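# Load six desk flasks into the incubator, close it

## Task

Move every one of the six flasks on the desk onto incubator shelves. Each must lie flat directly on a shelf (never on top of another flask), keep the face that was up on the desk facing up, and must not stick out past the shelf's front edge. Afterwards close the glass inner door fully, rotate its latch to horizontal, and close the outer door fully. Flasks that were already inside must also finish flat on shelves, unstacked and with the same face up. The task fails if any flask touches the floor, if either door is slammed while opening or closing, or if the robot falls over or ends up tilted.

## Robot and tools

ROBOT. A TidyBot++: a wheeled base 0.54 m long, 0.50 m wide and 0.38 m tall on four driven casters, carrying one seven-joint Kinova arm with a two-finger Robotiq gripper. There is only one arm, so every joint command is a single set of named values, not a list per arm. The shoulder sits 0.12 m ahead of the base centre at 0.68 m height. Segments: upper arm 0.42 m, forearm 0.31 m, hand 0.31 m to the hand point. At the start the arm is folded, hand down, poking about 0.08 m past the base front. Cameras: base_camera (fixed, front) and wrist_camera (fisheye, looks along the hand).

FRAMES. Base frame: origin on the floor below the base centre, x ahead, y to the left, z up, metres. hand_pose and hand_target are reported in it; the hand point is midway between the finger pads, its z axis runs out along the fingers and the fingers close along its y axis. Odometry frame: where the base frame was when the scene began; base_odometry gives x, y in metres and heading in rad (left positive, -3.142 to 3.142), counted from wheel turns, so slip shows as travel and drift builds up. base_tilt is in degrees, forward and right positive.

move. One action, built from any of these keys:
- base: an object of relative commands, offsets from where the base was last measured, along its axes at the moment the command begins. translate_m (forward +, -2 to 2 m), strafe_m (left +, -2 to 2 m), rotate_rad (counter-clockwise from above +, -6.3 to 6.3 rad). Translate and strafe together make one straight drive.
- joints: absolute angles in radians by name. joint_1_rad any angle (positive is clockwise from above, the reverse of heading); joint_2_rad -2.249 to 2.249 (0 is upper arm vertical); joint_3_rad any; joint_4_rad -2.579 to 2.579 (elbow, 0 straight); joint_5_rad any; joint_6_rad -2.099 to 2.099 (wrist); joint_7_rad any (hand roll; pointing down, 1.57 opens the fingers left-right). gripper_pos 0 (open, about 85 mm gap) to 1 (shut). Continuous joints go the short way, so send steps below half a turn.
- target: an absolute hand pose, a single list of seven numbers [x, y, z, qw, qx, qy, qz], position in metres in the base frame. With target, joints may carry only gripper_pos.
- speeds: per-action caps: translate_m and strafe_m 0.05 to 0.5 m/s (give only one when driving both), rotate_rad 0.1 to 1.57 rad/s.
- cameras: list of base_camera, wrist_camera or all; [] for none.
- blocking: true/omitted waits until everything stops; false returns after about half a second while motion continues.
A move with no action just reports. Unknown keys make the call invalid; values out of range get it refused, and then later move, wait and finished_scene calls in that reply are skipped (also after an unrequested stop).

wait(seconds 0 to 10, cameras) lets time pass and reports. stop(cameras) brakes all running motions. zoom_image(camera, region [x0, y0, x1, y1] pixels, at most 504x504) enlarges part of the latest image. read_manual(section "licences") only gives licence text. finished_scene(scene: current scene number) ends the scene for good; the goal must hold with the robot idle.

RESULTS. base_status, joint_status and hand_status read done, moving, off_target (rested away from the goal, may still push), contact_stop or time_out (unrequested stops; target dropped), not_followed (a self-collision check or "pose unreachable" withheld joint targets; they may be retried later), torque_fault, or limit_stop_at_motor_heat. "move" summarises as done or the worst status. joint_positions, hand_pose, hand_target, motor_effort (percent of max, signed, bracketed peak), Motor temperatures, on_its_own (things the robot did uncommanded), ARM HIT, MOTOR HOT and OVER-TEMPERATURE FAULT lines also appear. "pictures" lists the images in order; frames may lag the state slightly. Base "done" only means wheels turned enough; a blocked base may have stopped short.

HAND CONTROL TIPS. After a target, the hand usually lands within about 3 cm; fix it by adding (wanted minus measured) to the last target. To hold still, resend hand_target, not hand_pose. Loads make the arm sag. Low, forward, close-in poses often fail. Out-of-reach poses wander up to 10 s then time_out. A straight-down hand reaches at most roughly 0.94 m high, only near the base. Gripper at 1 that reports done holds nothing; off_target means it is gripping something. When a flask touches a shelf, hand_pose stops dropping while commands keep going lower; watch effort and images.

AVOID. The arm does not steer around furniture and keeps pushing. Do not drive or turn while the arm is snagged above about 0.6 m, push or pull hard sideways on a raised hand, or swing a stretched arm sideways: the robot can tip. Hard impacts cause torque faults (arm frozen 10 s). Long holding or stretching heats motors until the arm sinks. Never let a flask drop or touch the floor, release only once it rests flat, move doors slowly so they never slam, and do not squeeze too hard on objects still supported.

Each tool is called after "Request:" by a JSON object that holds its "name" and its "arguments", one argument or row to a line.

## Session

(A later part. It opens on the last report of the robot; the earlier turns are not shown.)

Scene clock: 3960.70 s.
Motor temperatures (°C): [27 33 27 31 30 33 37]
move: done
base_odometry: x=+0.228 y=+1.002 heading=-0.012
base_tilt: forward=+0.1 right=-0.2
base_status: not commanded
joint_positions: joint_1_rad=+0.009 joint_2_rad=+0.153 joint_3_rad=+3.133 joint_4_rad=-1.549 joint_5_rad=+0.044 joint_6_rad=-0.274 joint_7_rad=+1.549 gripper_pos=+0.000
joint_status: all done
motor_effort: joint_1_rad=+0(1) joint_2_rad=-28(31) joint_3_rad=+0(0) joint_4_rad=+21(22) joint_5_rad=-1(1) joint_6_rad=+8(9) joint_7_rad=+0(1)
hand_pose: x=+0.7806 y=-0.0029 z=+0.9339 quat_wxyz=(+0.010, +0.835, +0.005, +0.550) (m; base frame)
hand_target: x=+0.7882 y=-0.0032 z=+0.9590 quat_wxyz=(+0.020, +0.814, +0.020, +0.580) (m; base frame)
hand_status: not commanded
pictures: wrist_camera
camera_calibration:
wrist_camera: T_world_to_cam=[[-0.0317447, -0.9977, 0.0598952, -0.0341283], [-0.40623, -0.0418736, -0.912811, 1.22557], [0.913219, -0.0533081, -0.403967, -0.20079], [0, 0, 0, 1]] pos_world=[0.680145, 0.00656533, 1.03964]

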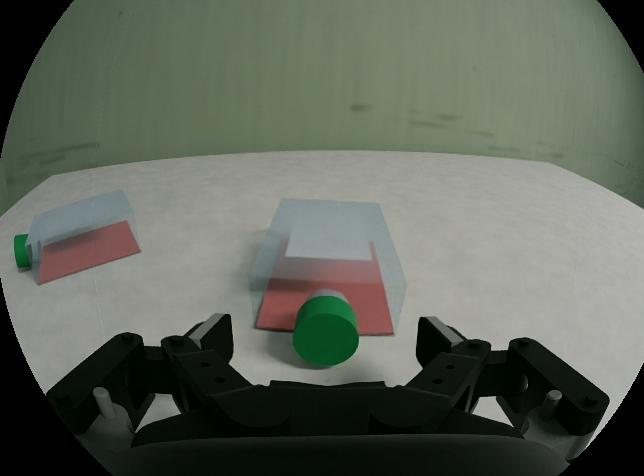

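Request:
{"name": "move", "arguments": {
  "base": {"translate_m": 0.021},
  "joints": {"gripper_pos": 0.45},
  "speeds": {"translate_m": 0.1},
  "cameras": []
}}

Request:
{"name": "move", "arguments": {
  "joints": {"gripper_pos": 0.62},
  "cameras": ["wrist_camera"]
}}

Request:
{"name": "zoom_image", "arguments": {
  "camera": "wrist_camera",
  "region": [200, 220, 450, 390]
}}

Scene clock: 3985.93 s.
Motor temperatures (°C): [27 33 27 31 30 33 37]
move: done
base_odometry: x=+0.250 y=+1.002 heading=-0.012
base_tilt: forward=+0.1 right=-0.2
base_status: done
joint_positions: joint_1_rad=+0.009 joint_2_rad=+0.159 joint_3_rad=+3.133 joint_4_rad=-1.549 joint_5_rad=+0.044 joint_6_rad=-0.274 joint_7_rad=+1.549 gripper_pos=+0.450
joint_status: all done
motor_effort: joint_1_rad=+0(1) joint_2_rad=-28(31) joint_3_rad=+0(1) joint_4_rad=+21(22) joint_5_rad=+0(1) joint_6_rad=+9(9) joint_7_rad=+0(1)
hand_pose: x=+0.7822 y=-0.0029 z=+0.9297 quat_wxyz=(+0.010, +0.837, +0.005, +0.548) (m; base frame)
hand_target: x=+0.7882 y=-0.0032 z=+0.9590 quat_wxyz=(+0.020, +0.814, +0.020, +0.580) (m; base frame)
hand_status: not commanded
pictures: none
No camera images: "cameras" was empty.

Scene clock: 3986.53 s.
Motor temperatures (°C): [27 33 27 31 30 33 37]
move: done
base_odometry: x=+0.250 y=+1.002 heading=-0.012
base_tilt: forward=+0.0 right=-0.2
base_status: not commanded
joint_positions: joint_1_rad=+0.009 joint_2_rad=+0.159 joint_3_rad=+3.133 joint_4_rad=-1.549 joint_5_rad=+0.044 joint_6_rad=-0.274 joint_7_rad=+1.549 gripper_pos=+0.620
joint_status: all done
motor_effort: joint_1_rad=+0(1) joint_2_rad=-28(29) joint_3_rad=+0(0) joint_4_rad=+21(21) joint_5_rad=+0(1) joint_6_rad=+9(9) joint_7_rad=+0(1)
hand_pose: x=+0.7822 y=-0.0029 z=+0.9297 quat_wxyz=(+0.010, +0.837, +0.005, +0.548) (m; base frame)
hand_target: x=+0.7882 y=-0.0032 z=+0.9590 quat_wxyz=(+0.020, +0.814, +0.020, +0.580) (m; base frame)
hand_status: not commanded
pictures: wrist_camera
camera_calibration:
wrist_camera: T_world_to_cam=[[-0.0313973, -0.997704, 0.0600043, -0.0341989], [-0.412076, -0.0417733, -0.910191, 1.22455], [0.910608, -0.0533039, -0.409818, -0.196388], [0, 0, 0, 1]] pos_world=[0.682368, 0.00656501, 1.03615]

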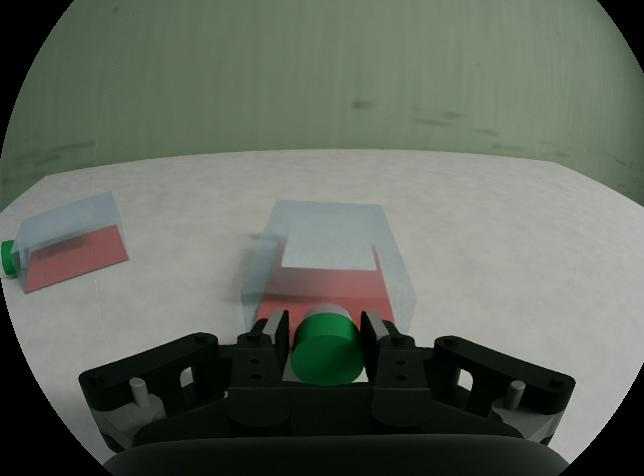

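Scaled by 2.016.

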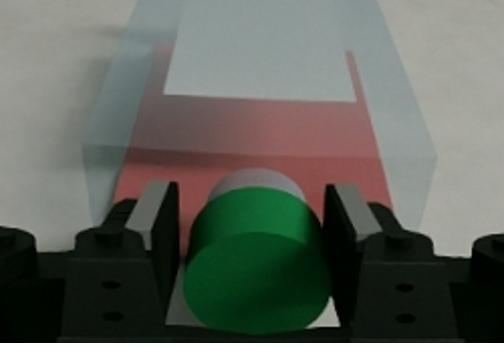

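Request:
{"name": "move", "arguments": {
  "joints": {"gripper_pos": 0.72},
  "cameras": []
}}

Request:
{"name": "move", "arguments": {
  "joints": {"gripper_pos": 0.85},
  "cameras": []
}}

Request:
{"name": "move", "arguments": {
  "joints": {"joint_2_rad": 0.09},
  "cameras": []
}}

Request:
{"name": "move", "arguments": {
  "joints": {"joint_2_rad": 0.03},
  "cameras": ["wrist_camera"]
}}

Scene clock: 3996.13 s.
Motor temperatures (°C): [27 33 27 31 30 33 37]
move: off_target
base_odometry: x=+0.250 y=+1.002 heading=-0.012
base_tilt: forward=+0.0 right=-0.2
base_status: not commanded
joint_positions: joint_1_rad=+0.009 joint_2_rad=+0.159 joint_3_rad=+3.133 joint_4_rad=-1.549 joint_5_rad=+0.044 joint_6_rad=-0.274 joint_7_rad=+1.549 gripper_pos=+0.687
joint_status: gripper_pos off_target (ended at +0.687, target +0.720)
motor_effort: joint_1_rad=+0(1) joint_2_rad=-28(29) joint_3_rad=+0(0) joint_4_rad=+20(21) joint_5_rad=+0(1) joint_6_rad=+9(9) joint_7_rad=+0(1)
hand_pose: x=+0.7822 y=-0.0029 z=+0.9299 quat_wxyz=(+0.010, +0.837, +0.005, +0.548) (m; base frame)
hand_target: x=+0.7882 y=-0.0032 z=+0.9590 quat_wxyz=(+0.020, +0.814, +0.020, +0.580) (m; base frame)
hand_status: not commanded
pictures: none
No camera images: "cameras" was empty.

Scene clock: 3996.70 s.
Motor temperatures (°C): [27 33 27 31 30 33 37]
move: off_target
base_odometry: x=+0.250 y=+1.002 heading=-0.012
base_tilt: forward=+0.0 right=-0.2
base_status: not commanded
joint_positions: joint_1_rad=+0.009 joint_2_rad=+0.159 joint_3_rad=+3.133 joint_4_rad=-1.549 joint_5_rad=+0.044 joint_6_rad=-0.274 joint_7_rad=+1.549 gripper_pos=+0.687
joint_status: gripper_pos off_target (ended at +0.687, target +0.850)
motor_effort: joint_1_rad=+0(1) joint_2_rad=-27(29) joint_3_rad=+0(0) joint_4_rad=+21(21) joint_5_rad=-1(1) joint_6_rad=+8(9) joint_7_rad=+0(1)
hand_pose: x=+0.7822 y=-0.0029 z=+0.9299 quat_wxyz=(+0.010, +0.837, +0.005, +0.548) (m; base frame)
hand_target: x=+0.7882 y=-0.0032 z=+0.9590 quat_wxyz=(+0.020, +0.814, +0.020, +0.580) (m; base frame)
hand_status: not commanded
pictures: none
No camera images: "cameras" was empty.

Scene clock: 3997.63 s.
Motor temperatures (°C): [27 33 27 31 30 33 37]
move: done
base_odometry: x=+0.250 y=+1.002 heading=-0.012
base_tilt: forward=+0.0 right=-0.2
base_status: not commanded
joint_positions: joint_1_rad=+0.009 joint_2_rad=+0.108 joint_3_rad=+3.133 joint_4_rad=-1.549 joint_5_rad=+0.044 joint_6_rad=-0.274 joint_7_rad=+1.549 gripper_pos=+0.687
joint_status: all done
motor_effort: joint_1_rad=+0(1) joint_2_rad=-28(31) joint_3_rad=+0(0) joint_4_rad=+22(23) joint_5_rad=+0(1) joint_6_rad=+9(10) joint_7_rad=+0(1)
hand_pose: x=+0.7688 y=-0.0028 z=+0.9631 quat_wxyz=(+0.011, +0.822, +0.005, +0.569) (m; base frame)
hand_target: x=+0.7704 y=-0.0030 z=+0.9986 quat_wxyz=(+0.021, +0.796, +0.020, +0.604) (m; base frame)
hand_status: not commanded
pictures: none
No camera images: "cameras" was empty.

Scene clock: 3998.57 s.
Motor temperatures (°C): [27 33 27 31 30 33 37]
move: done
base_odometry: x=+0.250 y=+1.002 heading=-0.012
base_tilt: forward=+0.0 right=-0.2
base_status: not commanded
joint_positions: joint_1_rad=+0.009 joint_2_rad=+0.045 joint_3_rad=+3.133 joint_4_rad=-1.549 joint_5_rad=+0.044 joint_6_rad=-0.274 joint_7_rad=+1.549 gripper_pos=+0.687
joint_status: all done
motor_effort: joint_1_rad=+0(1) joint_2_rad=-25(30) joint_3_rad=+0(0) joint_4_rad=+22(23) joint_5_rad=+0(1) joint_6_rad=+10(10) joint_7_rad=+1(1)
hand_pose: x=+0.7498 y=-0.0026 z=+1.0035 quat_wxyz=(+0.011, +0.804, +0.005, +0.594) (m; base frame)
hand_target: x=+0.7502 y=-0.0028 z=+1.0371 quat_wxyz=(+0.022, +0.778, +0.019, +0.628) (m; base frame)
hand_status: not commanded
pictures: wrist_camera
camera_calibration:
wrist_camera: T_world_to_cam=[[-0.0380354, -0.99765, 0.0569922, -0.031332], [-0.305907, -0.0426705, -0.951105, 1.23976], [0.951301, -0.05361, -0.303565, -0.273728], [0, 0, 0, 1]] pos_world=[0.638458, 0.00696839, 1.09784]

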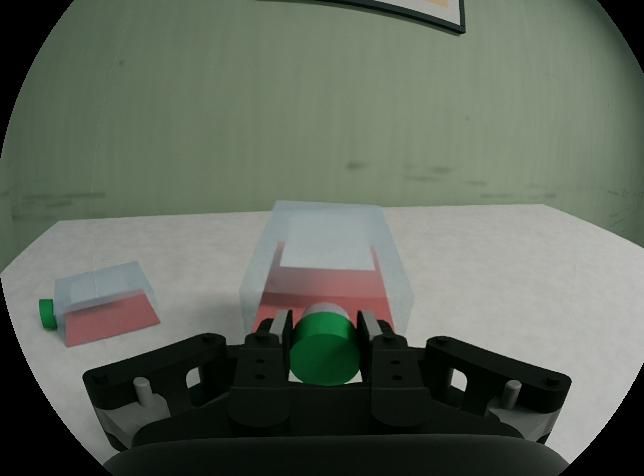

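Request:
{"name": "move", "arguments": {
  "base": {"translate_m": -0.33},
  "speeds": {"translate_m": 0.22},
  "cameras": ["base_camera"]
}}

Request:
{"name": "move", "arguments": {
  "base": {"translate_m": 0.077, "strafe_m": -1.79, "rotate_rad": -1.292},
  "speeds": {"strafe_m": 0.4, "rotate_rad": 0.35},
  "cameras": ["base_camera", "wrist_camera"]
}}

Scene clock: 4064.50 s.
Motor temperatures (°C): [27 33 27 31 30 33 37]
move: done
base_odometry: x=-0.081 y=+1.006 heading=-0.012
base_tilt: forward=+0.0 right=-0.2
base_status: done
joint_positions: joint_1_rad=+0.009 joint_2_rad=+0.039 joint_3_rad=+3.133 joint_4_rad=-1.549 joint_5_rad=+0.044 joint_6_rad=-0.274 joint_7_rad=+1.549 gripper_pos=+0.687
joint_status: not commanded
motor_effort: joint_1_rad=+0(2) joint_2_rad=-25(29) joint_3_rad=+0(1) joint_4_rad=+22(23) joint_5_rad=+0(1) joint_6_rad=+9(10) joint_7_rad=-1(1)
hand_pose: x=+0.7479 y=-0.0026 z=+1.0071 quat_wxyz=(+0.011, +0.802, +0.005, +0.597) (m; base frame)
hand_target: x=+0.7502 y=-0.0028 z=+1.0371 quat_wxyz=(+0.022, +0.778, +0.019, +0.628) (m; base frame)
hand_status: not commanded
pictures: base_camera

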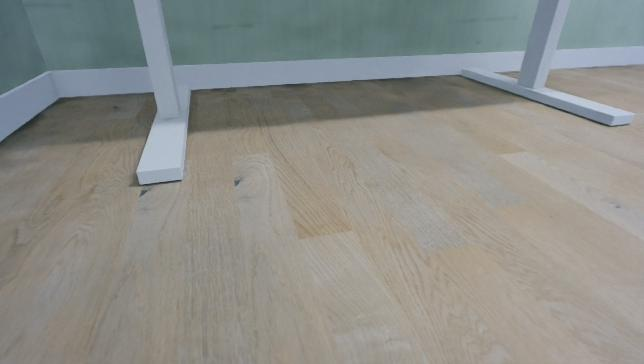

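Scene clock: 4070.17 s.
Motor temperatures (°C): [27 33 27 31 30 33 37]
move: done
base_odometry: x=-0.025 y=-0.785 heading=-1.304
base_tilt: forward=+0.0 right=-0.2
base_status: done
joint_positions: joint_1_rad=+0.007 joint_2_rad=+0.041 joint_3_rad=+3.133 joint_4_rad=-1.549 joint_5_rad=+0.044 joint_6_rad=-0.274 joint_7_rad=+1.549 gripper_pos=+0.687
joint_status: not commanded
motor_effort: joint_1_rad=+0(4) joint_2_rad=-25(28) joint_3_rad=+0(3) joint_4_rad=+22(23) joint_5_rad=+0(1) joint_6_rad=+10(10) joint_7_rad=+0(1)
hand_pose: x=+0.7485 y=-0.0017 z=+1.0060 quat_wxyz=(+0.010, +0.803, +0.005, +0.596) (m; base frame)
hand_target: x=+0.7502 y=-0.0028 z=+1.0371 quat_wxyz=(+0.022, +0.778, +0.019, +0.628) (m; base frame)
hand_status: not commanded
pictures: base_camera, wrist_camera
camera_calibration:
wrist_camera: T_world_to_cam=[[-0.036877, -0.997697, 0.0569335, -0.0314888], [-0.302074, -0.043178, -0.952306, 1.24017], [0.952571, -0.0523163, -0.299786, -0.276488], [0, 0, 0, 1]] pos_world=[0.636837, 0.00766711, 1.09993]

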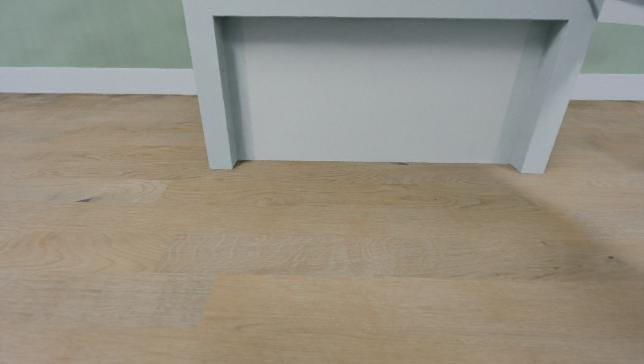

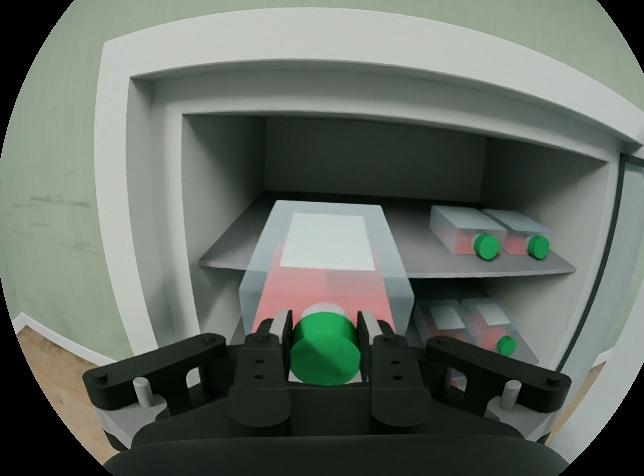

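Request:
{"name": "zoom_image", "arguments": {
  "camera": "base_camera",
  "region": [180, 130, 280, 190]
}}

Request:
{"name": "zoom_image", "arguments": {
  "camera": "base_camera",
  "region": [490, 130, 590, 190]
}}

Scaled by 5.040.

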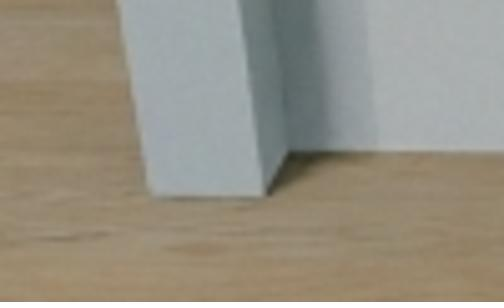

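Scaled by 5.040.

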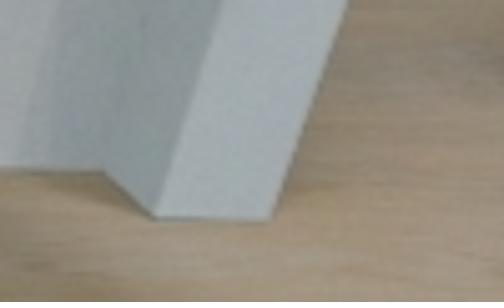

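Request:
{"name": "move", "arguments": {
  "base": {"translate_m": 0.0, "strafe_m": -0.0644, "rotate_rad": -0.027},
  "speeds": {"strafe_m": 0.15, "rotate_rad": 0.2},
  "cameras": []
}}

Request:
{"name": "move", "arguments": {
  "joints": {"joint_2_rad": 0.07, "joint_4_rad": -1.47, "joint_6_rad": -0.41},
  "cameras": []
}}

Request:
{"name": "move", "arguments": {
  "joints": {"joint_2_rad": 0.115, "joint_4_rad": -1.4, "joint_6_rad": -0.47},
  "cameras": []
}}

Request:
{"name": "move", "arguments": {
  "joints": {"joint_2_rad": 0.155, "joint_4_rad": -1.34, "joint_6_rad": -0.53},
  "cameras": ["base_camera", "wrist_camera"]
}}

Scene clock: 4097.57 s.
Motor temperatures (°C): [27 33 27 31 30 33 37]
move: done
base_odometry: x=-0.087 y=-0.802 heading=-1.331
base_tilt: forward=+0.0 right=-0.2
base_status: done
joint_positions: joint_1_rad=+0.006 joint_2_rad=+0.041 joint_3_rad=+3.132 joint_4_rad=-1.549 joint_5_rad=+0.044 joint_6_rad=-0.274 joint_7_rad=+1.549 gripper_pos=+0.687
joint_status: not commanded
motor_effort: joint_1_rad=+0(4) joint_2_rad=-26(26) joint_3_rad=+0(4) joint_4_rad=+22(22) joint_5_rad=+0(1) joint_6_rad=+10(10) joint_7_rad=+0(1)
hand_pose: x=+0.7485 y=-0.0004 z=+1.0060 quat_wxyz=(+0.010, +0.803, +0.006, +0.596) (m; base frame)
hand_target: x=+0.7502 y=-0.0028 z=+1.0371 quat_wxyz=(+0.022, +0.778, +0.019, +0.628) (m; base frame)
hand_status: not commanded
pictures: none
No camera images: "cameras" was empty.

Scene clock: 4098.40 s.
Motor temperatures (°C): [27 33 27 31 30 33 37]
move: done
base_odometry: x=-0.087 y=-0.802 heading=-1.331
base_tilt: forward=+0.0 right=-0.2
base_status: not commanded
joint_positions: joint_1_rad=+0.006 joint_2_rad=+0.065 joint_3_rad=+3.132 joint_4_rad=-1.491 joint_5_rad=+0.044 joint_6_rad=-0.361 joint_7_rad=+1.549 gripper_pos=+0.687
joint_status: all done
motor_effort: joint_1_rad=+0(1) joint_2_rad=-26(27) joint_3_rad=+0(0) joint_4_rad=+22(23) joint_5_rad=+0(1) joint_6_rad=+10(10) joint_7_rad=+0(1)
hand_pose: x=+0.7532 y=-0.0016 z=+1.0010 quat_wxyz=(+0.011, +0.818, +0.005, +0.575) (m; base frame)
hand_target: x=+0.7517 y=-0.0047 z=+0.9960 quat_wxyz=(+0.022, +0.827, +0.019, +0.561) (m; base frame)
hand_status: not commanded
pictures: none
No camera images: "cameras" was empty.

Scene clock: 4099.27 s.
Motor temperatures (°C): [27 33 27 31 30 33 37]
move: done
base_odometry: x=-0.087 y=-0.802 heading=-1.331
base_tilt: forward=+0.1 right=-0.2
base_status: not commanded
joint_positions: joint_1_rad=+0.006 joint_2_rad=+0.110 joint_3_rad=+3.132 joint_4_rad=-1.422 joint_5_rad=+0.044 joint_6_rad=-0.395 joint_7_rad=+1.549 gripper_pos=+0.687
joint_status: all done
motor_effort: joint_1_rad=+0(1) joint_2_rad=-27(29) joint_3_rad=+0(0) joint_4_rad=+22(23) joint_5_rad=+0(1) joint_6_rad=+9(10) joint_7_rad=+0(1)
hand_pose: x=+0.7711 y=-0.0021 z=+1.0040 quat_wxyz=(+0.011, +0.821, +0.004, +0.571) (m; base frame)
hand_target: x=+0.7660 y=-0.0053 z=+0.9921 quat_wxyz=(+0.022, +0.837, +0.018, +0.546) (m; base frame)
hand_status: not commanded
pictures: none
No camera images: "cameras" was empty.

Scene clock: 4100.13 s.
Motor temperatures (°C): [27 33 27 31 30 33 37]
move: done
base_odometry: x=-0.087 y=-0.802 heading=-1.331
base_tilt: forward=+0.0 right=-0.1
base_status: not commanded
joint_positions: joint_1_rad=+0.006 joint_2_rad=+0.151 joint_3_rad=+3.132 joint_4_rad=-1.362 joint_5_rad=+0.044 joint_6_rad=-0.452 joint_7_rad=+1.549 gripper_pos=+0.687
joint_status: all done
motor_effort: joint_1_rad=+0(1) joint_2_rad=-29(30) joint_3_rad=+0(0) joint_4_rad=+22(23) joint_5_rad=-1(1) joint_6_rad=+9(10) joint_7_rad=+0(1)
hand_pose: x=+0.7836 y=-0.0030 z=+0.9968 quat_wxyz=(+0.011, +0.832, +0.003, +0.555) (m; base frame)
hand_target: x=+0.7771 y=-0.0059 z=+0.9848 quat_wxyz=(+0.021, +0.848, +0.018, +0.529) (m; base frame)
hand_status: not commanded
pictures: base_camera, wrist_camera
camera_calibration:
wrist_camera: T_world_to_cam=[[-0.0367969, -0.99755, 0.0594907, -0.0334785], [-0.395432, -0.0401374, -0.917618, 1.2805], [0.917758, -0.05729, -0.392986, -0.19254], [0, 0, 0, 1]] pos_world=[0.681822, 0.00696868, 1.10133]

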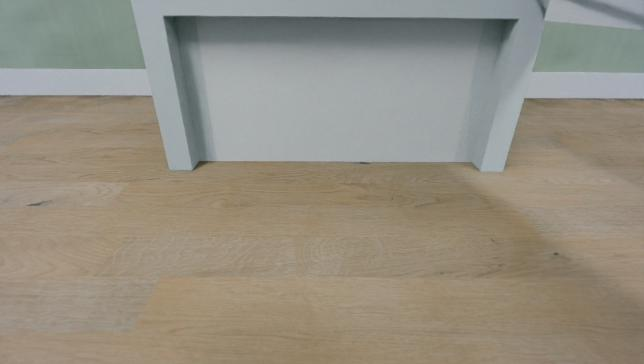

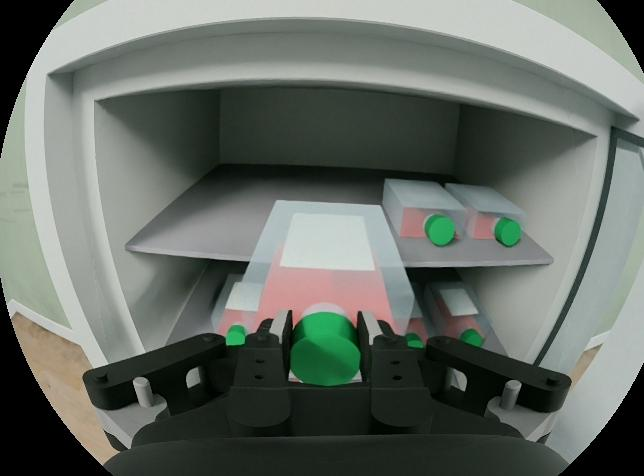

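Request:
{"name": "zoom_image", "arguments": {
  "camera": "wrist_camera",
  "region": [150, 0, 500, 250]
}}

Scaled by 1.440.

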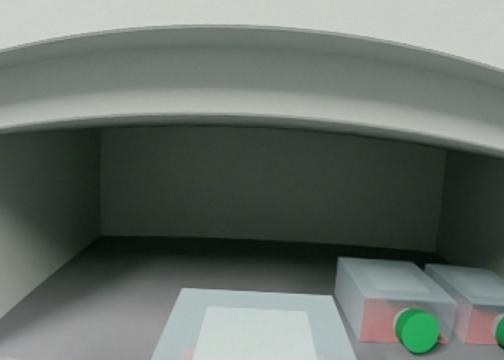

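Request:
{"name": "move", "arguments": {
  "joints": {"joint_2_rad": 0.172},
  "cameras": []
}}

Request:
{"name": "move", "arguments": {
  "base": {"translate_m": 0.12, "strafe_m": 0.003, "rotate_rad": -0.004},
  "speeds": {"translate_m": 0.12},
  "cameras": ["wrist_camera"]
}}

Request:
{"name": "zoom_image", "arguments": {
  "camera": "wrist_camera",
  "region": [200, 120, 500, 320]
}}

Scene clock: 4158.37 s.
Motor temperatures (°C): [27 33 27 31 30 33 37]
move: done
base_odometry: x=-0.087 y=-0.802 heading=-1.331
base_tilt: forward=+0.1 right=-0.2
base_status: not commanded
joint_positions: joint_1_rad=+0.006 joint_2_rad=+0.168 joint_3_rad=+3.132 joint_4_rad=-1.361 joint_5_rad=+0.044 joint_6_rad=-0.453 joint_7_rad=+1.549 gripper_pos=+0.687
joint_status: all done
motor_effort: joint_1_rad=+0(1) joint_2_rad=-30(31) joint_3_rad=+0(0) joint_4_rad=+22(23) joint_5_rad=-1(1) joint_6_rad=+9(10) joint_7_rad=+0(1)
hand_pose: x=+0.7888 y=-0.0030 z=+0.9851 quat_wxyz=(+0.011, +0.837, +0.003, +0.548) (m; base frame)
hand_target: x=+0.7821 y=-0.0060 z=+0.9736 quat_wxyz=(+0.021, +0.852, +0.018, +0.522) (m; base frame)
hand_status: not commanded
pictures: none
No camera images: "cameras" was empty.

Scene clock: 4160.00 s.
Motor temperatures (°C): [27 33 27 31 30 33 37]
move: done
base_odometry: x=-0.056 y=-0.918 heading=-1.335
base_tilt: forward=+0.0 right=-0.2
base_status: done
joint_positions: joint_1_rad=+0.007 joint_2_rad=+0.178 joint_3_rad=+3.132 joint_4_rad=-1.361 joint_5_rad=+0.044 joint_6_rad=-0.455 joint_7_rad=+1.549 gripper_pos=+0.687
joint_status: not commanded
motor_effort: joint_1_rad=+0(3) joint_2_rad=-30(32) joint_3_rad=+0(2) joint_4_rad=+21(23) joint_5_rad=-1(1) joint_6_rad=+9(10) joint_7_rad=-1(1)
hand_pose: x=+0.7915 y=-0.0032 z=+0.9784 quat_wxyz=(+0.011, +0.840, +0.003, +0.543) (m; base frame)
hand_target: x=+0.7821 y=-0.0060 z=+0.9736 quat_wxyz=(+0.021, +0.852, +0.018, +0.522) (m; base frame)
hand_status: not commanded
pictures: wrist_camera
camera_calibration:
wrist_camera: T_world_to_cam=[[-0.0353096, -0.997547, 0.0604397, -0.0344193], [-0.422016, -0.0399375, -0.905708, 1.27621], [0.905901, -0.0574867, -0.419571, -0.171611], [0, 0, 0, 1]] pos_world=[0.69283, 0.0067685, 1.08595]

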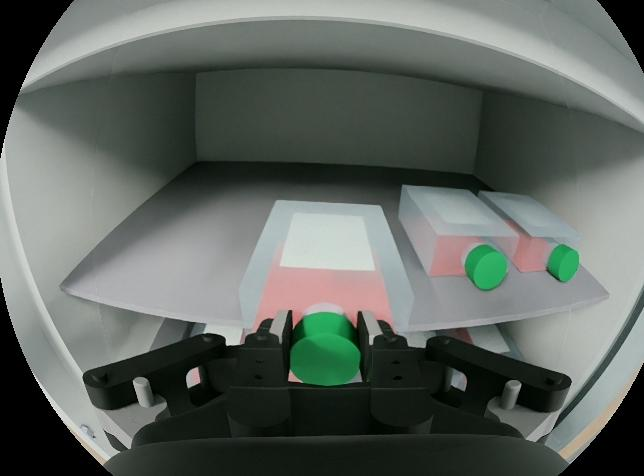

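Scaled by 1.680.

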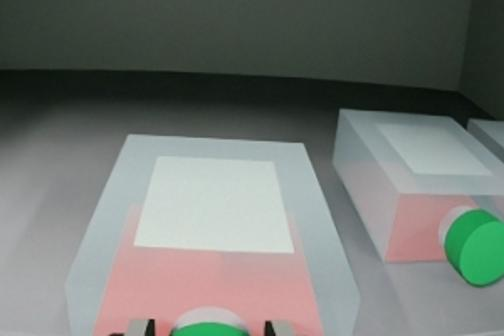

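Request:
{"name": "move", "arguments": {
  "joints": {"joint_2_rad": 0.153},
  "cameras": []
}}

Request:
{"name": "move", "arguments": {
  "base": {"translate_m": 0.105},
  "speeds": {"translate_m": 0.12},
  "cameras": ["base_camera", "wrist_camera"]
}}

Scene clock: 4168.47 s.
Motor temperatures (°C): [27 33 27 31 30 33 37]
move: done
base_odometry: x=-0.056 y=-0.918 heading=-1.335
base_tilt: forward=+0.1 right=-0.2
base_status: not commanded
joint_positions: joint_1_rad=+0.007 joint_2_rad=+0.173 joint_3_rad=+3.132 joint_4_rad=-1.361 joint_5_rad=+0.044 joint_6_rad=-0.455 joint_7_rad=+1.549 gripper_pos=+0.687
joint_status: all done
motor_effort: joint_1_rad=+0(1) joint_2_rad=-30(32) joint_3_rad=+0(0) joint_4_rad=+22(23) joint_5_rad=+0(1) joint_6_rad=+9(10) joint_7_rad=+0(1)
hand_pose: x=+0.7900 y=-0.0031 z=+0.9818 quat_wxyz=(+0.011, +0.838, +0.003, +0.545) (m; base frame)
hand_target: x=+0.7764 y=-0.0059 z=+0.9861 quat_wxyz=(+0.022, +0.847, +0.018, +0.530) (m; base frame)
hand_status: not commanded
pictures: none
No camera images: "cameras" was empty.

Scene clock: 4169.97 s.
Motor temperatures (°C): [27 33 27 31 30 33 37]
move: done
base_odometry: x=-0.031 y=-1.020 heading=-1.335
base_tilt: forward=+0.0 right=-0.2
base_status: done
joint_positions: joint_1_rad=+0.007 joint_2_rad=+0.167 joint_3_rad=+3.132 joint_4_rad=-1.361 joint_5_rad=+0.044 joint_6_rad=-0.455 joint_7_rad=+1.549 gripper_pos=+0.687
joint_status: not commanded
motor_effort: joint_1_rad=+0(1) joint_2_rad=-29(34) joint_3_rad=+0(1) joint_4_rad=+21(23) joint_5_rad=+0(1) joint_6_rad=+9(10) joint_7_rad=-1(1)
hand_pose: x=+0.7882 y=-0.0031 z=+0.9855 quat_wxyz=(+0.012, +0.837, +0.003, +0.547) (m; base frame)
hand_target: x=+0.7764 y=-0.0059 z=+0.9861 quat_wxyz=(+0.022, +0.847, +0.018, +0.530) (m; base frame)
hand_status: not commanded
pictures: base_camera, wrist_camera
camera_calibration:
wrist_camera: T_world_to_cam=[[-0.0359265, -0.997547, 0.0600758, -0.0341222], [-0.412774, -0.0399348, -0.909957, 1.27814], [0.910125, -0.0574894, -0.410327, -0.178037], [0, 0, 0, 1]] pos_world=[0.688393, 0.0067685, 1.09205]

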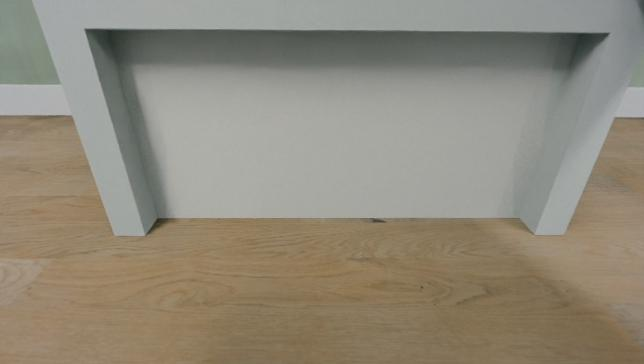

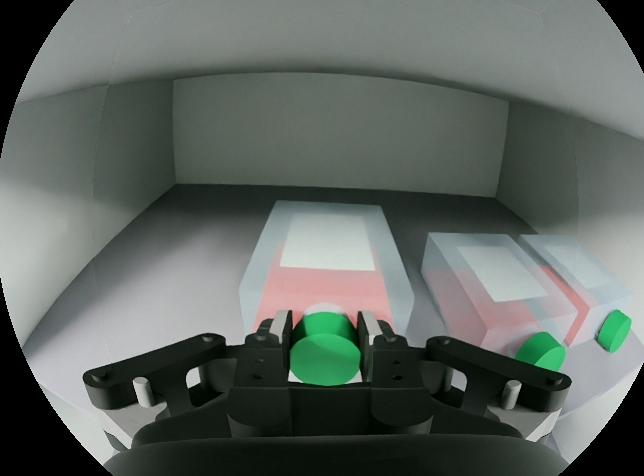

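Request:
{"name": "move", "arguments": {
  "joints": {"joint_2_rad": 0.187, "joint_6_rad": -0.36},
  "cameras": []
}}

Request:
{"name": "move", "arguments": {
  "joints": {"joint_2_rad": 0.203, "joint_6_rad": -0.345},
  "cameras": []
}}

Request:
{"name": "move", "arguments": {
  "joints": {"joint_2_rad": 0.211, "joint_6_rad": -0.337},
  "cameras": ["wrist_camera"]
}}

Scene clock: 4192.97 s.
Motor temperatures (°C): [27 33 27 31 30 33 37]
move: done
base_odometry: x=-0.031 y=-1.020 heading=-1.335
base_tilt: forward=+0.0 right=-0.2
base_status: not commanded
joint_positions: joint_1_rad=+0.007 joint_2_rad=+0.186 joint_3_rad=+3.132 joint_4_rad=-1.360 joint_5_rad=+0.044 joint_6_rad=-0.376 joint_7_rad=+1.549 gripper_pos=+0.687
joint_status: all done
motor_effort: joint_1_rad=-1(1) joint_2_rad=-30(32) joint_3_rad=+0(0) joint_4_rad=+22(23) joint_5_rad=+0(1) joint_6_rad=+9(11) joint_7_rad=+0(1)
hand_pose: x=+0.8033 y=-0.0022 z=+0.9962 quat_wxyz=(+0.011, +0.820, +0.004, +0.573) (m; base frame)
hand_target: x=+0.8071 y=-0.0047 z=+1.0122 quat_wxyz=(+0.022, +0.809, +0.018, +0.587) (m; base frame)
hand_status: not commanded
pictures: none
No camera images: "cameras" was empty.

Scene clock: 4193.67 s.
Motor temperatures (°C): [27 33 27 31 30 33 37]
move: done
base_odometry: x=-0.031 y=-1.020 heading=-1.335
base_tilt: forward=+0.0 right=-0.2
base_status: not commanded
joint_positions: joint_1_rad=+0.007 joint_2_rad=+0.200 joint_3_rad=+3.132 joint_4_rad=-1.360 joint_5_rad=+0.044 joint_6_rad=-0.376 joint_7_rad=+1.549 gripper_pos=+0.687
joint_status: all done
motor_effort: joint_1_rad=+0(1) joint_2_rad=-31(33) joint_3_rad=+0(0) joint_4_rad=+22(22) joint_5_rad=-1(1) joint_6_rad=+9(10) joint_7_rad=+0(1)
hand_pose: x=+0.8075 y=-0.0022 z=+0.9868 quat_wxyz=(+0.010, +0.824, +0.004, +0.567) (m; base frame)
hand_target: x=+0.8137 y=-0.0047 z=+1.0056 quat_wxyz=(+0.021, +0.810, +0.018, +0.586) (m; base frame)
hand_status: not commanded
pictures: none
No camera images: "cameras" was empty.

Scene clock: 4194.20 s.
Motor temperatures (°C): [27 33 27 31 30 33 37]
move: done
base_odometry: x=-0.031 y=-1.020 heading=-1.335
base_tilt: forward=+0.0 right=-0.2
base_status: not commanded
joint_positions: joint_1_rad=+0.007 joint_2_rad=+0.206 joint_3_rad=+3.132 joint_4_rad=-1.360 joint_5_rad=+0.044 joint_6_rad=-0.376 joint_7_rad=+1.549 gripper_pos=+0.687
joint_status: all done
motor_effort: joint_1_rad=-1(1) joint_2_rad=-32(32) joint_3_rad=+0(0) joint_4_rad=+22(22) joint_5_rad=+0(1) joint_6_rad=+10(10) joint_7_rad=+0(1)
hand_pose: x=+0.8094 y=-0.0022 z=+0.9825 quat_wxyz=(+0.010, +0.825, +0.004, +0.565) (m; base frame)
hand_target: x=+0.8171 y=-0.0046 z=+1.0024 quat_wxyz=(+0.021, +0.810, +0.019, +0.586) (m; base frame)
hand_status: not commanded
pictures: wrist_camera
camera_calibration:
wrist_camera: T_world_to_cam=[[-0.0350698, -0.997688, 0.0582095, -0.0311633], [-0.374767, -0.0408661, -0.926218, 1.26941], [0.926456, -0.0542973, -0.372467, -0.249001], [0, 0, 0, 1]] pos_world=[0.705327, 0.00726442, 1.08482]

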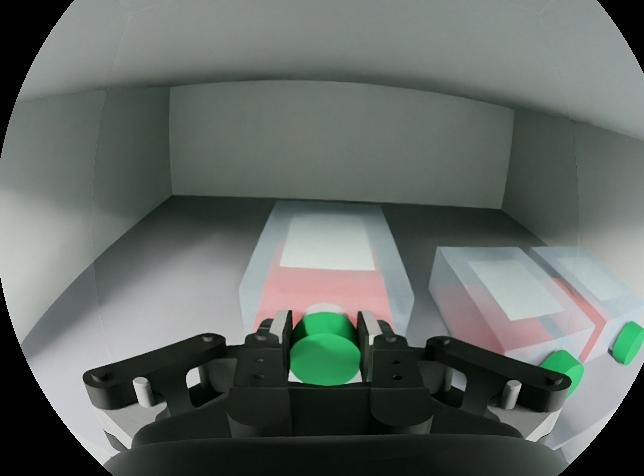

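Request:
{"name": "move", "arguments": {
  "joints": {"joint_2_rad": 0.208, "joint_6_rad": -0.475},
  "cameras": ["wrist_camera"]
}}

Scene clock: 4202.40 s.
Motor temperatures (°C): [27 33 27 31 30 33 37]
move: done
base_odometry: x=-0.031 y=-1.020 heading=-1.335
base_tilt: forward=+0.1 right=-0.2
base_status: not commanded
joint_positions: joint_1_rad=+0.007 joint_2_rad=+0.206 joint_3_rad=+3.132 joint_4_rad=-1.349 joint_5_rad=+0.044 joint_6_rad=-0.451 joint_7_rad=+1.549 gripper_pos=+0.687
joint_status: all done
motor_effort: joint_1_rad=+0(1) joint_2_rad=-29(31) joint_3_rad=+0(0) joint_4_rad=+20(22) joint_5_rad=+0(1) joint_6_rad=+8(10) joint_7_rad=+0(1)
hand_pose: x=+0.8016 y=-0.0032 z=+0.9675 quat_wxyz=(+0.011, +0.843, +0.003, +0.538) (m; base frame)
hand_target: x=+0.8001 y=-0.0057 z=+0.9647 quat_wxyz=(+0.021, +0.847, +0.018, +0.530) (m; base frame)
hand_status: not commanded
pictures: wrist_camera
camera_calibration:
wrist_camera: T_world_to_cam=[[-0.0344551, -0.997567, 0.0606108, -0.0343161], [-0.433373, -0.039735, -0.900338, 1.27448], [0.900556, -0.0572883, -0.430949, -0.170043], [0, 0, 0, 1]] pos_world=[0.704276, 0.00666746, 1.07626]

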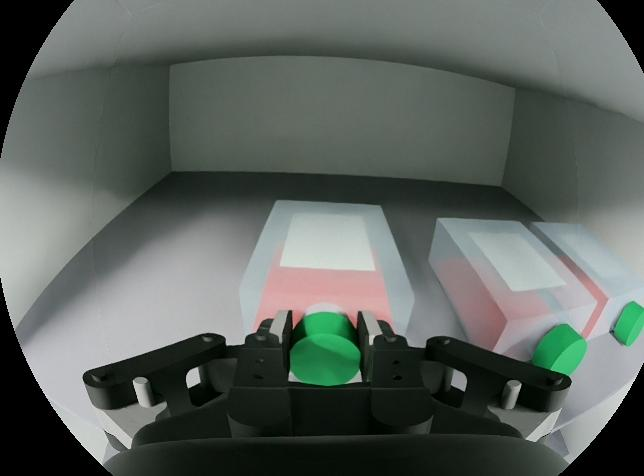

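Request:
{"name": "move", "arguments": {
  "joints": {"joint_6_rad": -0.395},
  "cameras": []
}}

Scene clock: 4209.30 s.
Motor temperatures (°C): [27 33 27 31 30 33 37]
move: done
base_odometry: x=-0.031 y=-1.020 heading=-1.335
base_tilt: forward=+0.0 right=-0.2
base_status: not commanded
joint_positions: joint_1_rad=+0.007 joint_2_rad=+0.207 joint_3_rad=+3.132 joint_4_rad=-1.349 joint_5_rad=+0.044 joint_6_rad=-0.415 joint_7_rad=+1.549 gripper_pos=+0.687
joint_status: all done
motor_effort: joint_1_rad=+0(1) joint_2_rad=-32(32) joint_3_rad=+0(0) joint_4_rad=+22(23) joint_5_rad=+0(1) joint_6_rad=+9(10) joint_7_rad=-1(1)
hand_pose: x=+0.8064 y=-0.0027 z=+0.9772 quat_wxyz=(+0.011, +0.833, +0.004, +0.553) (m; base frame)
hand_target: x=+0.8101 y=-0.0051 z=+0.9875 quat_wxyz=(+0.021, +0.825, +0.018, +0.564) (m; base frame)
hand_status: not commanded
pictures: none
No camera images: "cameras" was empty.

Request:
{"name": "move", "arguments": {
  "joints": {"joint_2_rad": 0.222},
  "cameras": []
}}

Request:
{"name": "move", "arguments": {
  "joints": {"joint_2_rad": 0.23},
  "cameras": ["wrist_camera"]
}}

Scene clock: 4224.90 s.
Motor temperatures (°C): [27 33 27 31 30 33 37]
move: done
base_odometry: x=-0.031 y=-1.020 heading=-1.335
base_tilt: forward=+0.0 right=-0.2
base_status: not commanded
joint_positions: joint_1_rad=+0.007 joint_2_rad=+0.218 joint_3_rad=+3.132 joint_4_rad=-1.349 joint_5_rad=+0.044 joint_6_rad=-0.415 joint_7_rad=+1.549 gripper_pos=+0.687
joint_status: all done
motor_effort: joint_1_rad=+0(1) joint_2_rad=-32(33) joint_3_rad=+0(0) joint_4_rad=+22(22) joint_5_rad=+0(1) joint_6_rad=+9(10) joint_7_rad=+0(1)
hand_pose: x=+0.8097 y=-0.0028 z=+0.9693 quat_wxyz=(+0.011, +0.837, +0.004, +0.548) (m; base frame)
hand_target: x=+0.8143 y=-0.0051 z=+0.9778 quat_wxyz=(+0.021, +0.829, +0.019, +0.558) (m; base frame)
hand_status: not commanded
pictures: none
No camera images: "cameras" was empty.

Scene clock: 4225.43 s.
Motor temperatures (°C): [27 33 27 31 30 33 37]
move: done
base_odometry: x=-0.031 y=-1.020 heading=-1.335
base_tilt: forward=+0.1 right=-0.2
base_status: not commanded
joint_positions: joint_1_rad=+0.007 joint_2_rad=+0.223 joint_3_rad=+3.132 joint_4_rad=-1.349 joint_5_rad=+0.044 joint_6_rad=-0.415 joint_7_rad=+1.549 gripper_pos=+0.687
joint_status: all done
motor_effort: joint_1_rad=+0(1) joint_2_rad=-31(32) joint_3_rad=+0(0) joint_4_rad=+21(22) joint_5_rad=+0(1) joint_6_rad=+8(10) joint_7_rad=+0(1)
hand_pose: x=+0.8112 y=-0.0028 z=+0.9658 quat_wxyz=(+0.011, +0.838, +0.004, +0.546) (m; base frame)
hand_target: x=+0.8166 y=-0.0051 z=+0.9722 quat_wxyz=(+0.021, +0.832, +0.019, +0.555) (m; base frame)
hand_status: not commanded
pictures: wrist_camera
camera_calibration:
wrist_camera: T_world_to_cam=[[-0.0340465, -0.997635, 0.0597139, -0.032869], [-0.416473, -0.0401514, -0.908261, 1.27097], [0.908511, -0.0557923, -0.41412, -0.202082], [0, 0, 0, 1]] pos_world=[0.7118, 0.00696549, 1.07265]

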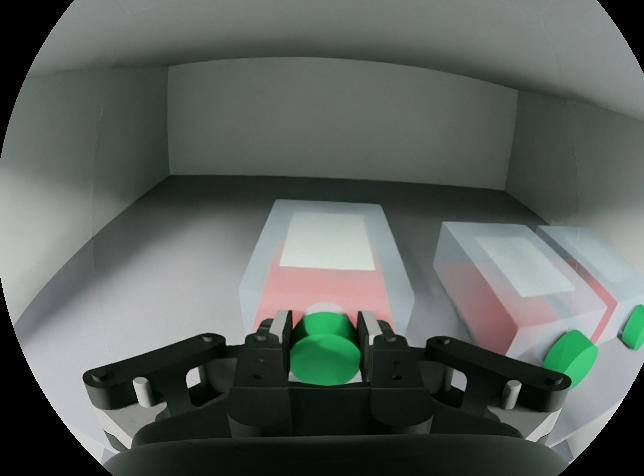

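Request:
{"name": "move", "arguments": {
  "joints": {"joint_2_rad": 0.238},
  "cameras": []
}}

Request:
{"name": "move", "arguments": {
  "joints": {"joint_2_rad": 0.246},
  "cameras": ["wrist_camera"]
}}

Scene clock: 4229.97 s.
Motor temperatures (°C): [27 33 27 31 30 33 37]
move: done
base_odometry: x=-0.031 y=-1.020 heading=-1.335
base_tilt: forward=+0.1 right=-0.2
base_status: not commanded
joint_positions: joint_1_rad=+0.007 joint_2_rad=+0.224 joint_3_rad=+3.132 joint_4_rad=-1.349 joint_5_rad=+0.044 joint_6_rad=-0.415 joint_7_rad=+1.549 gripper_pos=+0.687
joint_status: all done
motor_effort: joint_1_rad=-1(1) joint_2_rad=-30(31) joint_3_rad=+0(0) joint_4_rad=+20(21) joint_5_rad=+0(1) joint_6_rad=+8(8) joint_7_rad=+0(1)
hand_pose: x=+0.8115 y=-0.0028 z=+0.9653 quat_wxyz=(+0.011, +0.838, +0.004, +0.545) (m; base frame)
hand_target: x=+0.8189 y=-0.0052 z=+0.9666 quat_wxyz=(+0.021, +0.834, +0.019, +0.551) (m; base frame)
hand_status: not commanded
pictures: none
No camera images: "cameras" was empty.

Scene clock: 4230.43 s.
Motor temperatures (°C): [27 33 27 31 30 33 37]
move: done
base_odometry: x=-0.031 y=-1.020 heading=-1.335
base_tilt: forward=+0.0 right=-0.2
base_status: not commanded
joint_positions: joint_1_rad=+0.007 joint_2_rad=+0.225 joint_3_rad=+3.132 joint_4_rad=-1.348 joint_5_rad=+0.044 joint_6_rad=-0.415 joint_7_rad=+1.549 gripper_pos=+0.687
joint_status: all done
motor_effort: joint_1_rad=+0(1) joint_2_rad=-28(30) joint_3_rad=+0(0) joint_4_rad=+20(20) joint_5_rad=+0(1) joint_6_rad=+7(8) joint_7_rad=+0(1)
hand_pose: x=+0.8116 y=-0.0028 z=+0.9653 quat_wxyz=(+0.011, +0.838, +0.004, +0.545) (m; base frame)
hand_target: x=+0.8212 y=-0.0052 z=+0.9610 quat_wxyz=(+0.021, +0.836, +0.019, +0.548) (m; base frame)
hand_status: not commanded
pictures: wrist_camera
camera_calibration:
wrist_camera: T_world_to_cam=[[-0.0340044, -0.997635, 0.0597369, -0.0328793], [-0.417045, -0.0401547, -0.907998, 1.27099], [0.90825, -0.0557889, -0.414693, -0.201994], [0, 0, 0, 1]] pos_world=[0.712402, 0.00696549, 1.07225]

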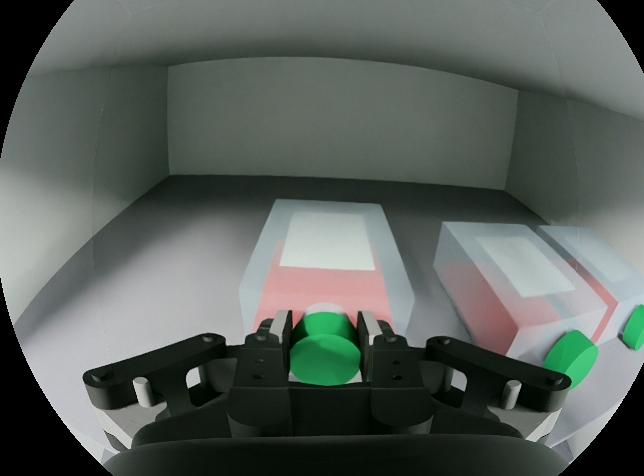

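Request:
{"name": "move", "arguments": {
  "joints": {"gripper_pos": 0.58, "joint_2_rad": 0.236},
  "cameras": []
}}

Request:
{"name": "move", "arguments": {
  "joints": {"gripper_pos": 0.3},
  "cameras": []
}}

Request:
{"name": "move", "arguments": {
  "base": {"translate_m": -0.27},
  "speeds": {"translate_m": 0.12},
  "cameras": ["base_camera", "wrist_camera"]
}}

Scene clock: 4237.83 s.
Motor temperatures (°C): [27 33 27 31 30 33 37]
move: done
base_odometry: x=-0.031 y=-1.020 heading=-1.335
base_tilt: forward=+0.0 right=-0.2
base_status: not commanded
joint_positions: joint_1_rad=+0.007 joint_2_rad=+0.230 joint_3_rad=+3.132 joint_4_rad=-1.348 joint_5_rad=+0.044 joint_6_rad=-0.415 joint_7_rad=+1.549 gripper_pos=+0.580
joint_status: all done
motor_effort: joint_1_rad=+0(1) joint_2_rad=-31(32) joint_3_rad=+0(0) joint_4_rad=+21(22) joint_5_rad=+0(1) joint_6_rad=+9(9) joint_7_rad=+0(1)
hand_pose: x=+0.8131 y=-0.0028 z=+0.9616 quat_wxyz=(+0.011, +0.840, +0.004, +0.543) (m; base frame)
hand_target: x=+0.8183 y=-0.0052 z=+0.9680 quat_wxyz=(+0.021, +0.833, +0.019, +0.552) (m; base frame)
hand_status: not commanded
pictures: none
No camera images: "cameras" was empty.

Scene clock: 4238.50 s.
Motor temperatures (°C): [27 33 27 31 30 33 37]
move: done
base_odometry: x=-0.031 y=-1.020 heading=-1.335
base_tilt: forward=+0.1 right=-0.2
base_status: not commanded
joint_positions: joint_1_rad=+0.007 joint_2_rad=+0.230 joint_3_rad=+3.132 joint_4_rad=-1.348 joint_5_rad=+0.044 joint_6_rad=-0.415 joint_7_rad=+1.549 gripper_pos=+0.300
joint_status: all done
motor_effort: joint_1_rad=+0(1) joint_2_rad=-31(31) joint_3_rad=+0(0) joint_4_rad=+21(21) joint_5_rad=+0(1) joint_6_rad=+8(9) joint_7_rad=+0(1)
hand_pose: x=+0.8131 y=-0.0028 z=+0.9616 quat_wxyz=(+0.011, +0.840, +0.004, +0.543) (m; base frame)
hand_target: x=+0.8183 y=-0.0052 z=+0.9680 quat_wxyz=(+0.021, +0.833, +0.019, +0.552) (m; base frame)
hand_status: not commanded
pictures: none
No camera images: "cameras" was empty.

Scene clock: 4241.37 s.
Motor temperatures (°C): [27 33 27 31 30 33 37]
move: done
base_odometry: x=-0.094 y=-0.757 heading=-1.334
base_tilt: forward=+0.0 right=-0.2
base_status: done
joint_positions: joint_1_rad=+0.007 joint_2_rad=+0.237 joint_3_rad=+3.132 joint_4_rad=-1.348 joint_5_rad=+0.044 joint_6_rad=-0.415 joint_7_rad=+1.549 gripper_pos=+0.300
joint_status: not commanded
motor_effort: joint_1_rad=-1(1) joint_2_rad=-31(33) joint_3_rad=+0(1) joint_4_rad=+21(22) joint_5_rad=+0(1) joint_6_rad=+9(9) joint_7_rad=+0(1)
hand_pose: x=+0.8150 y=-0.0028 z=+0.9568 quat_wxyz=(+0.011, +0.841, +0.004, +0.540) (m; base frame)
hand_target: x=+0.8183 y=-0.0052 z=+0.9680 quat_wxyz=(+0.021, +0.833, +0.019, +0.552) (m; base frame)
hand_status: not commanded
pictures: base_camera, wrist_camera
camera_calibration:
wrist_camera: T_world_to_cam=[[-0.0332692, -0.997635, 0.0601461, -0.0333484], [-0.428204, -0.0401482, -0.90279, 1.26875], [0.90307, -0.0557899, -0.425855, -0.193641], [0, 0, 0, 1]] pos_world=[0.717047, 0.00686548, 1.06496]

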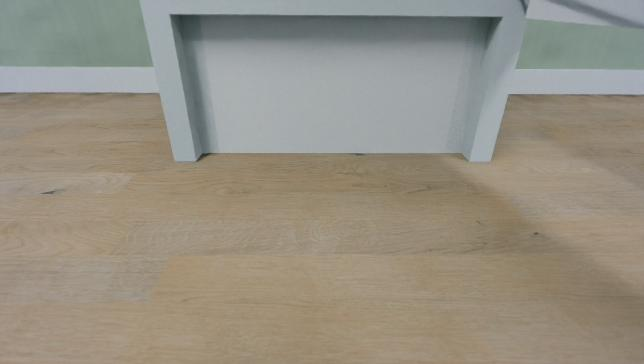

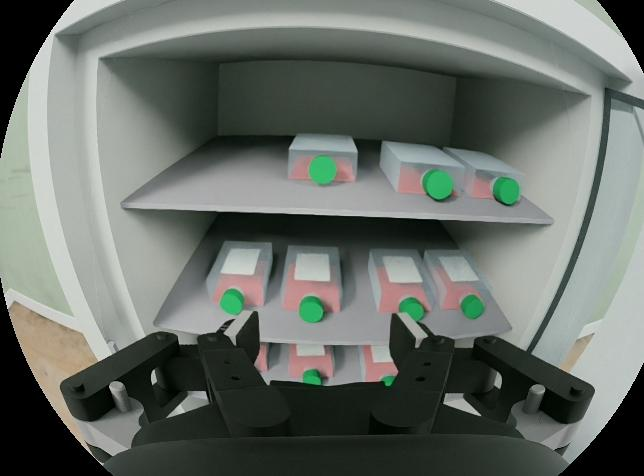

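Request:
{"name": "move", "arguments": {
  "base": {"translate_m": -1.63, "strafe_m": 0.69, "rotate_rad": 1.61},
  "joints": {"joint_2_rad": 0.05, "joint_4_rad": -1.54, "joint_6_rad": -0.35, "gripper_pos": 0.97},
  "speeds": {"translate_m": 0.45, "rotate_rad": 0.42},
  "cameras": ["base_camera", "wrist_camera"]
}}

Scene clock: 4314.20 s.
Motor temperatures (°C): [27 33 27 31 30 33 37]
move: done
base_odometry: x=+0.195 y=+0.989 heading=+0.276
base_tilt: forward=+0.0 right=-0.2
base_status: done
joint_positions: joint_1_rad=+0.006 joint_2_rad=+0.067 joint_3_rad=+3.131 joint_4_rad=-1.519 joint_5_rad=+0.044 joint_6_rad=-0.415 joint_7_rad=+1.549 gripper_pos=+0.970
joint_status: all done
motor_effort: joint_1_rad=+0(5) joint_2_rad=-26(36) joint_3_rad=+0(3) joint_4_rad=+21(22) joint_5_rad=-1(1) joint_6_rad=+8(9) joint_7_rad=+0(1)
hand_pose: x=+0.7443 y=-0.0015 z=+0.9670 quat_wxyz=(+0.011, +0.842, +0.005, +0.540) (m; base frame)
hand_target: x=+0.7446 y=-0.0041 z=+0.9837 quat_wxyz=(+0.021, +0.825, +0.019, +0.565) (m; base frame)
hand_status: not commanded
pictures: base_camera, wrist_camera
camera_calibration:
wrist_camera: T_world_to_cam=[[-0.0316122, -0.997591, 0.061745, -0.0378056], [-0.428929, -0.042258, -0.902349, 1.24788], [0.902785, -0.0550095, -0.42656, -0.124488], [0, 0, 0, 1]] pos_world=[0.646442, 0.00817018, 1.07525]

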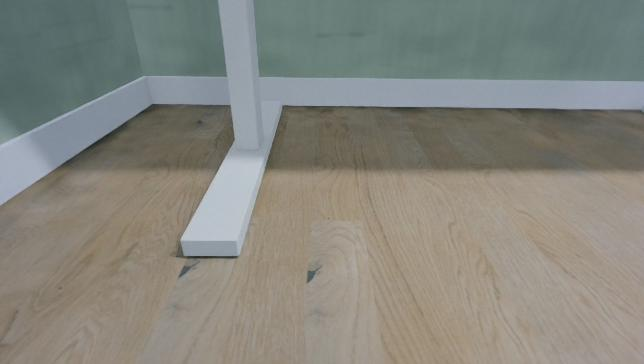

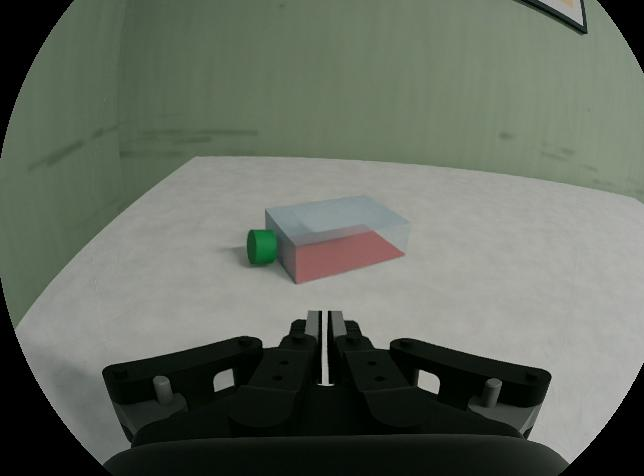

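Request:
{"name": "zoom_image", "arguments": {
  "camera": "wrist_camera",
  "region": [230, 170, 430, 310]
}}

Scaled by 2.520.

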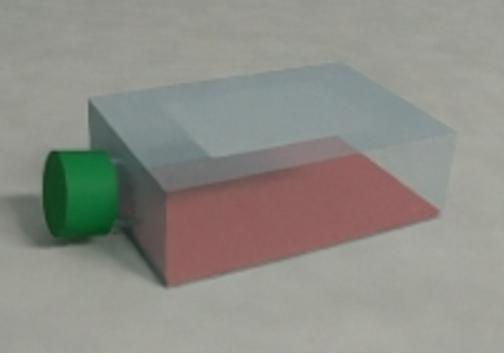

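Request:
{"name": "move", "arguments": {
  "base": {"strafe_m": 0.098},
  "joints": {"joint_6_rad": -0.17},
  "speeds": {"strafe_m": 0.25},
  "cameras": []
}}

Request:
{"name": "move", "arguments": {
  "joints": {"joint_2_rad": 0.182},
  "cameras": ["base_camera", "wrist_camera"]
}}

Request:
{"name": "zoom_image", "arguments": {
  "camera": "wrist_camera",
  "region": [270, 170, 530, 340]
}}

Scene clock: 4366.03 s.
Motor temperatures (°C): [27 33 27 31 30 33 37]
move: done
base_odometry: x=+0.168 y=+1.083 heading=+0.276
base_tilt: forward=+0.0 right=-0.2
base_status: done
joint_positions: joint_1_rad=+0.005 joint_2_rad=+0.062 joint_3_rad=+3.131 joint_4_rad=-1.528 joint_5_rad=+0.044 joint_6_rad=-0.227 joint_7_rad=+1.549 gripper_pos=+0.970
joint_status: all done
motor_effort: joint_1_rad=+0(3) joint_2_rad=-25(27) joint_3_rad=+0(3) joint_4_rad=+21(23) joint_5_rad=+0(1) joint_6_rad=+9(11) joint_7_rad=+0(1)
hand_pose: x=+0.7611 y=+0.0015 z=+1.0201 quat_wxyz=(+0.009, +0.788, +0.007, +0.615) (m; base frame)
hand_target: x=+0.7600 y=-0.0025 z=+1.0375 quat_wxyz=(+0.022, +0.770, +0.020, +0.637) (m; base frame)
hand_status: not commanded
pictures: none
No camera images: "cameras" was empty.

Scene clock: 4367.13 s.
Motor temperatures (°C): [27 33 27 31 30 33 37]
move: done
base_odometry: x=+0.168 y=+1.083 heading=+0.276
base_tilt: forward=+0.0 right=-0.2
base_status: not commanded
joint_positions: joint_1_rad=+0.005 joint_2_rad=+0.190 joint_3_rad=+3.131 joint_4_rad=-1.530 joint_5_rad=+0.044 joint_6_rad=-0.227 joint_7_rad=+1.549 gripper_pos=+0.970
joint_status: all done
motor_effort: joint_1_rad=+0(1) joint_2_rad=-29(33) joint_3_rad=+0(0) joint_4_rad=+21(23) joint_5_rad=-1(1) joint_6_rad=+9(10) joint_7_rad=+0(1)
hand_pose: x=+0.7987 y=+0.0013 z=+0.9343 quat_wxyz=(+0.008, +0.827, +0.008, +0.563) (m; base frame)
hand_target: x=+0.8012 y=-0.0029 z=+0.9500 quat_wxyz=(+0.020, +0.811, +0.021, +0.585) (m; base frame)
hand_status: not commanded
pictures: base_camera, wrist_camera
camera_calibration:
wrist_camera: T_world_to_cam=[[-0.0259894, -0.997987, 0.0578498, -0.0321024], [-0.378461, -0.043739, -0.924583, 1.22233], [0.925252, -0.0459232, -0.376563, -0.251962], [0, 0, 0, 1]] pos_world=[0.694899, 0.00985478, 1.03712]

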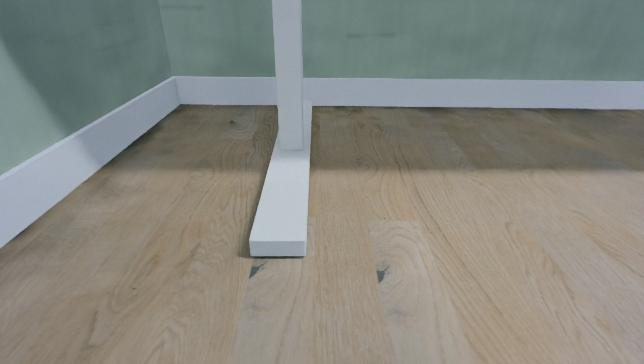

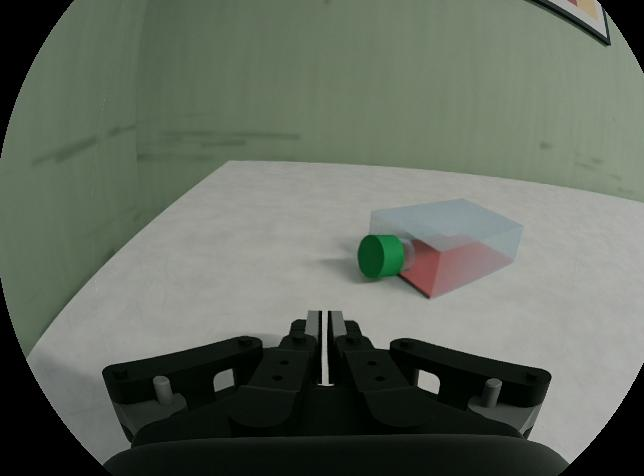

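Scaled by 1.938.

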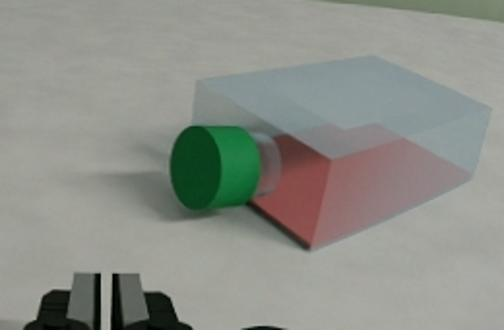

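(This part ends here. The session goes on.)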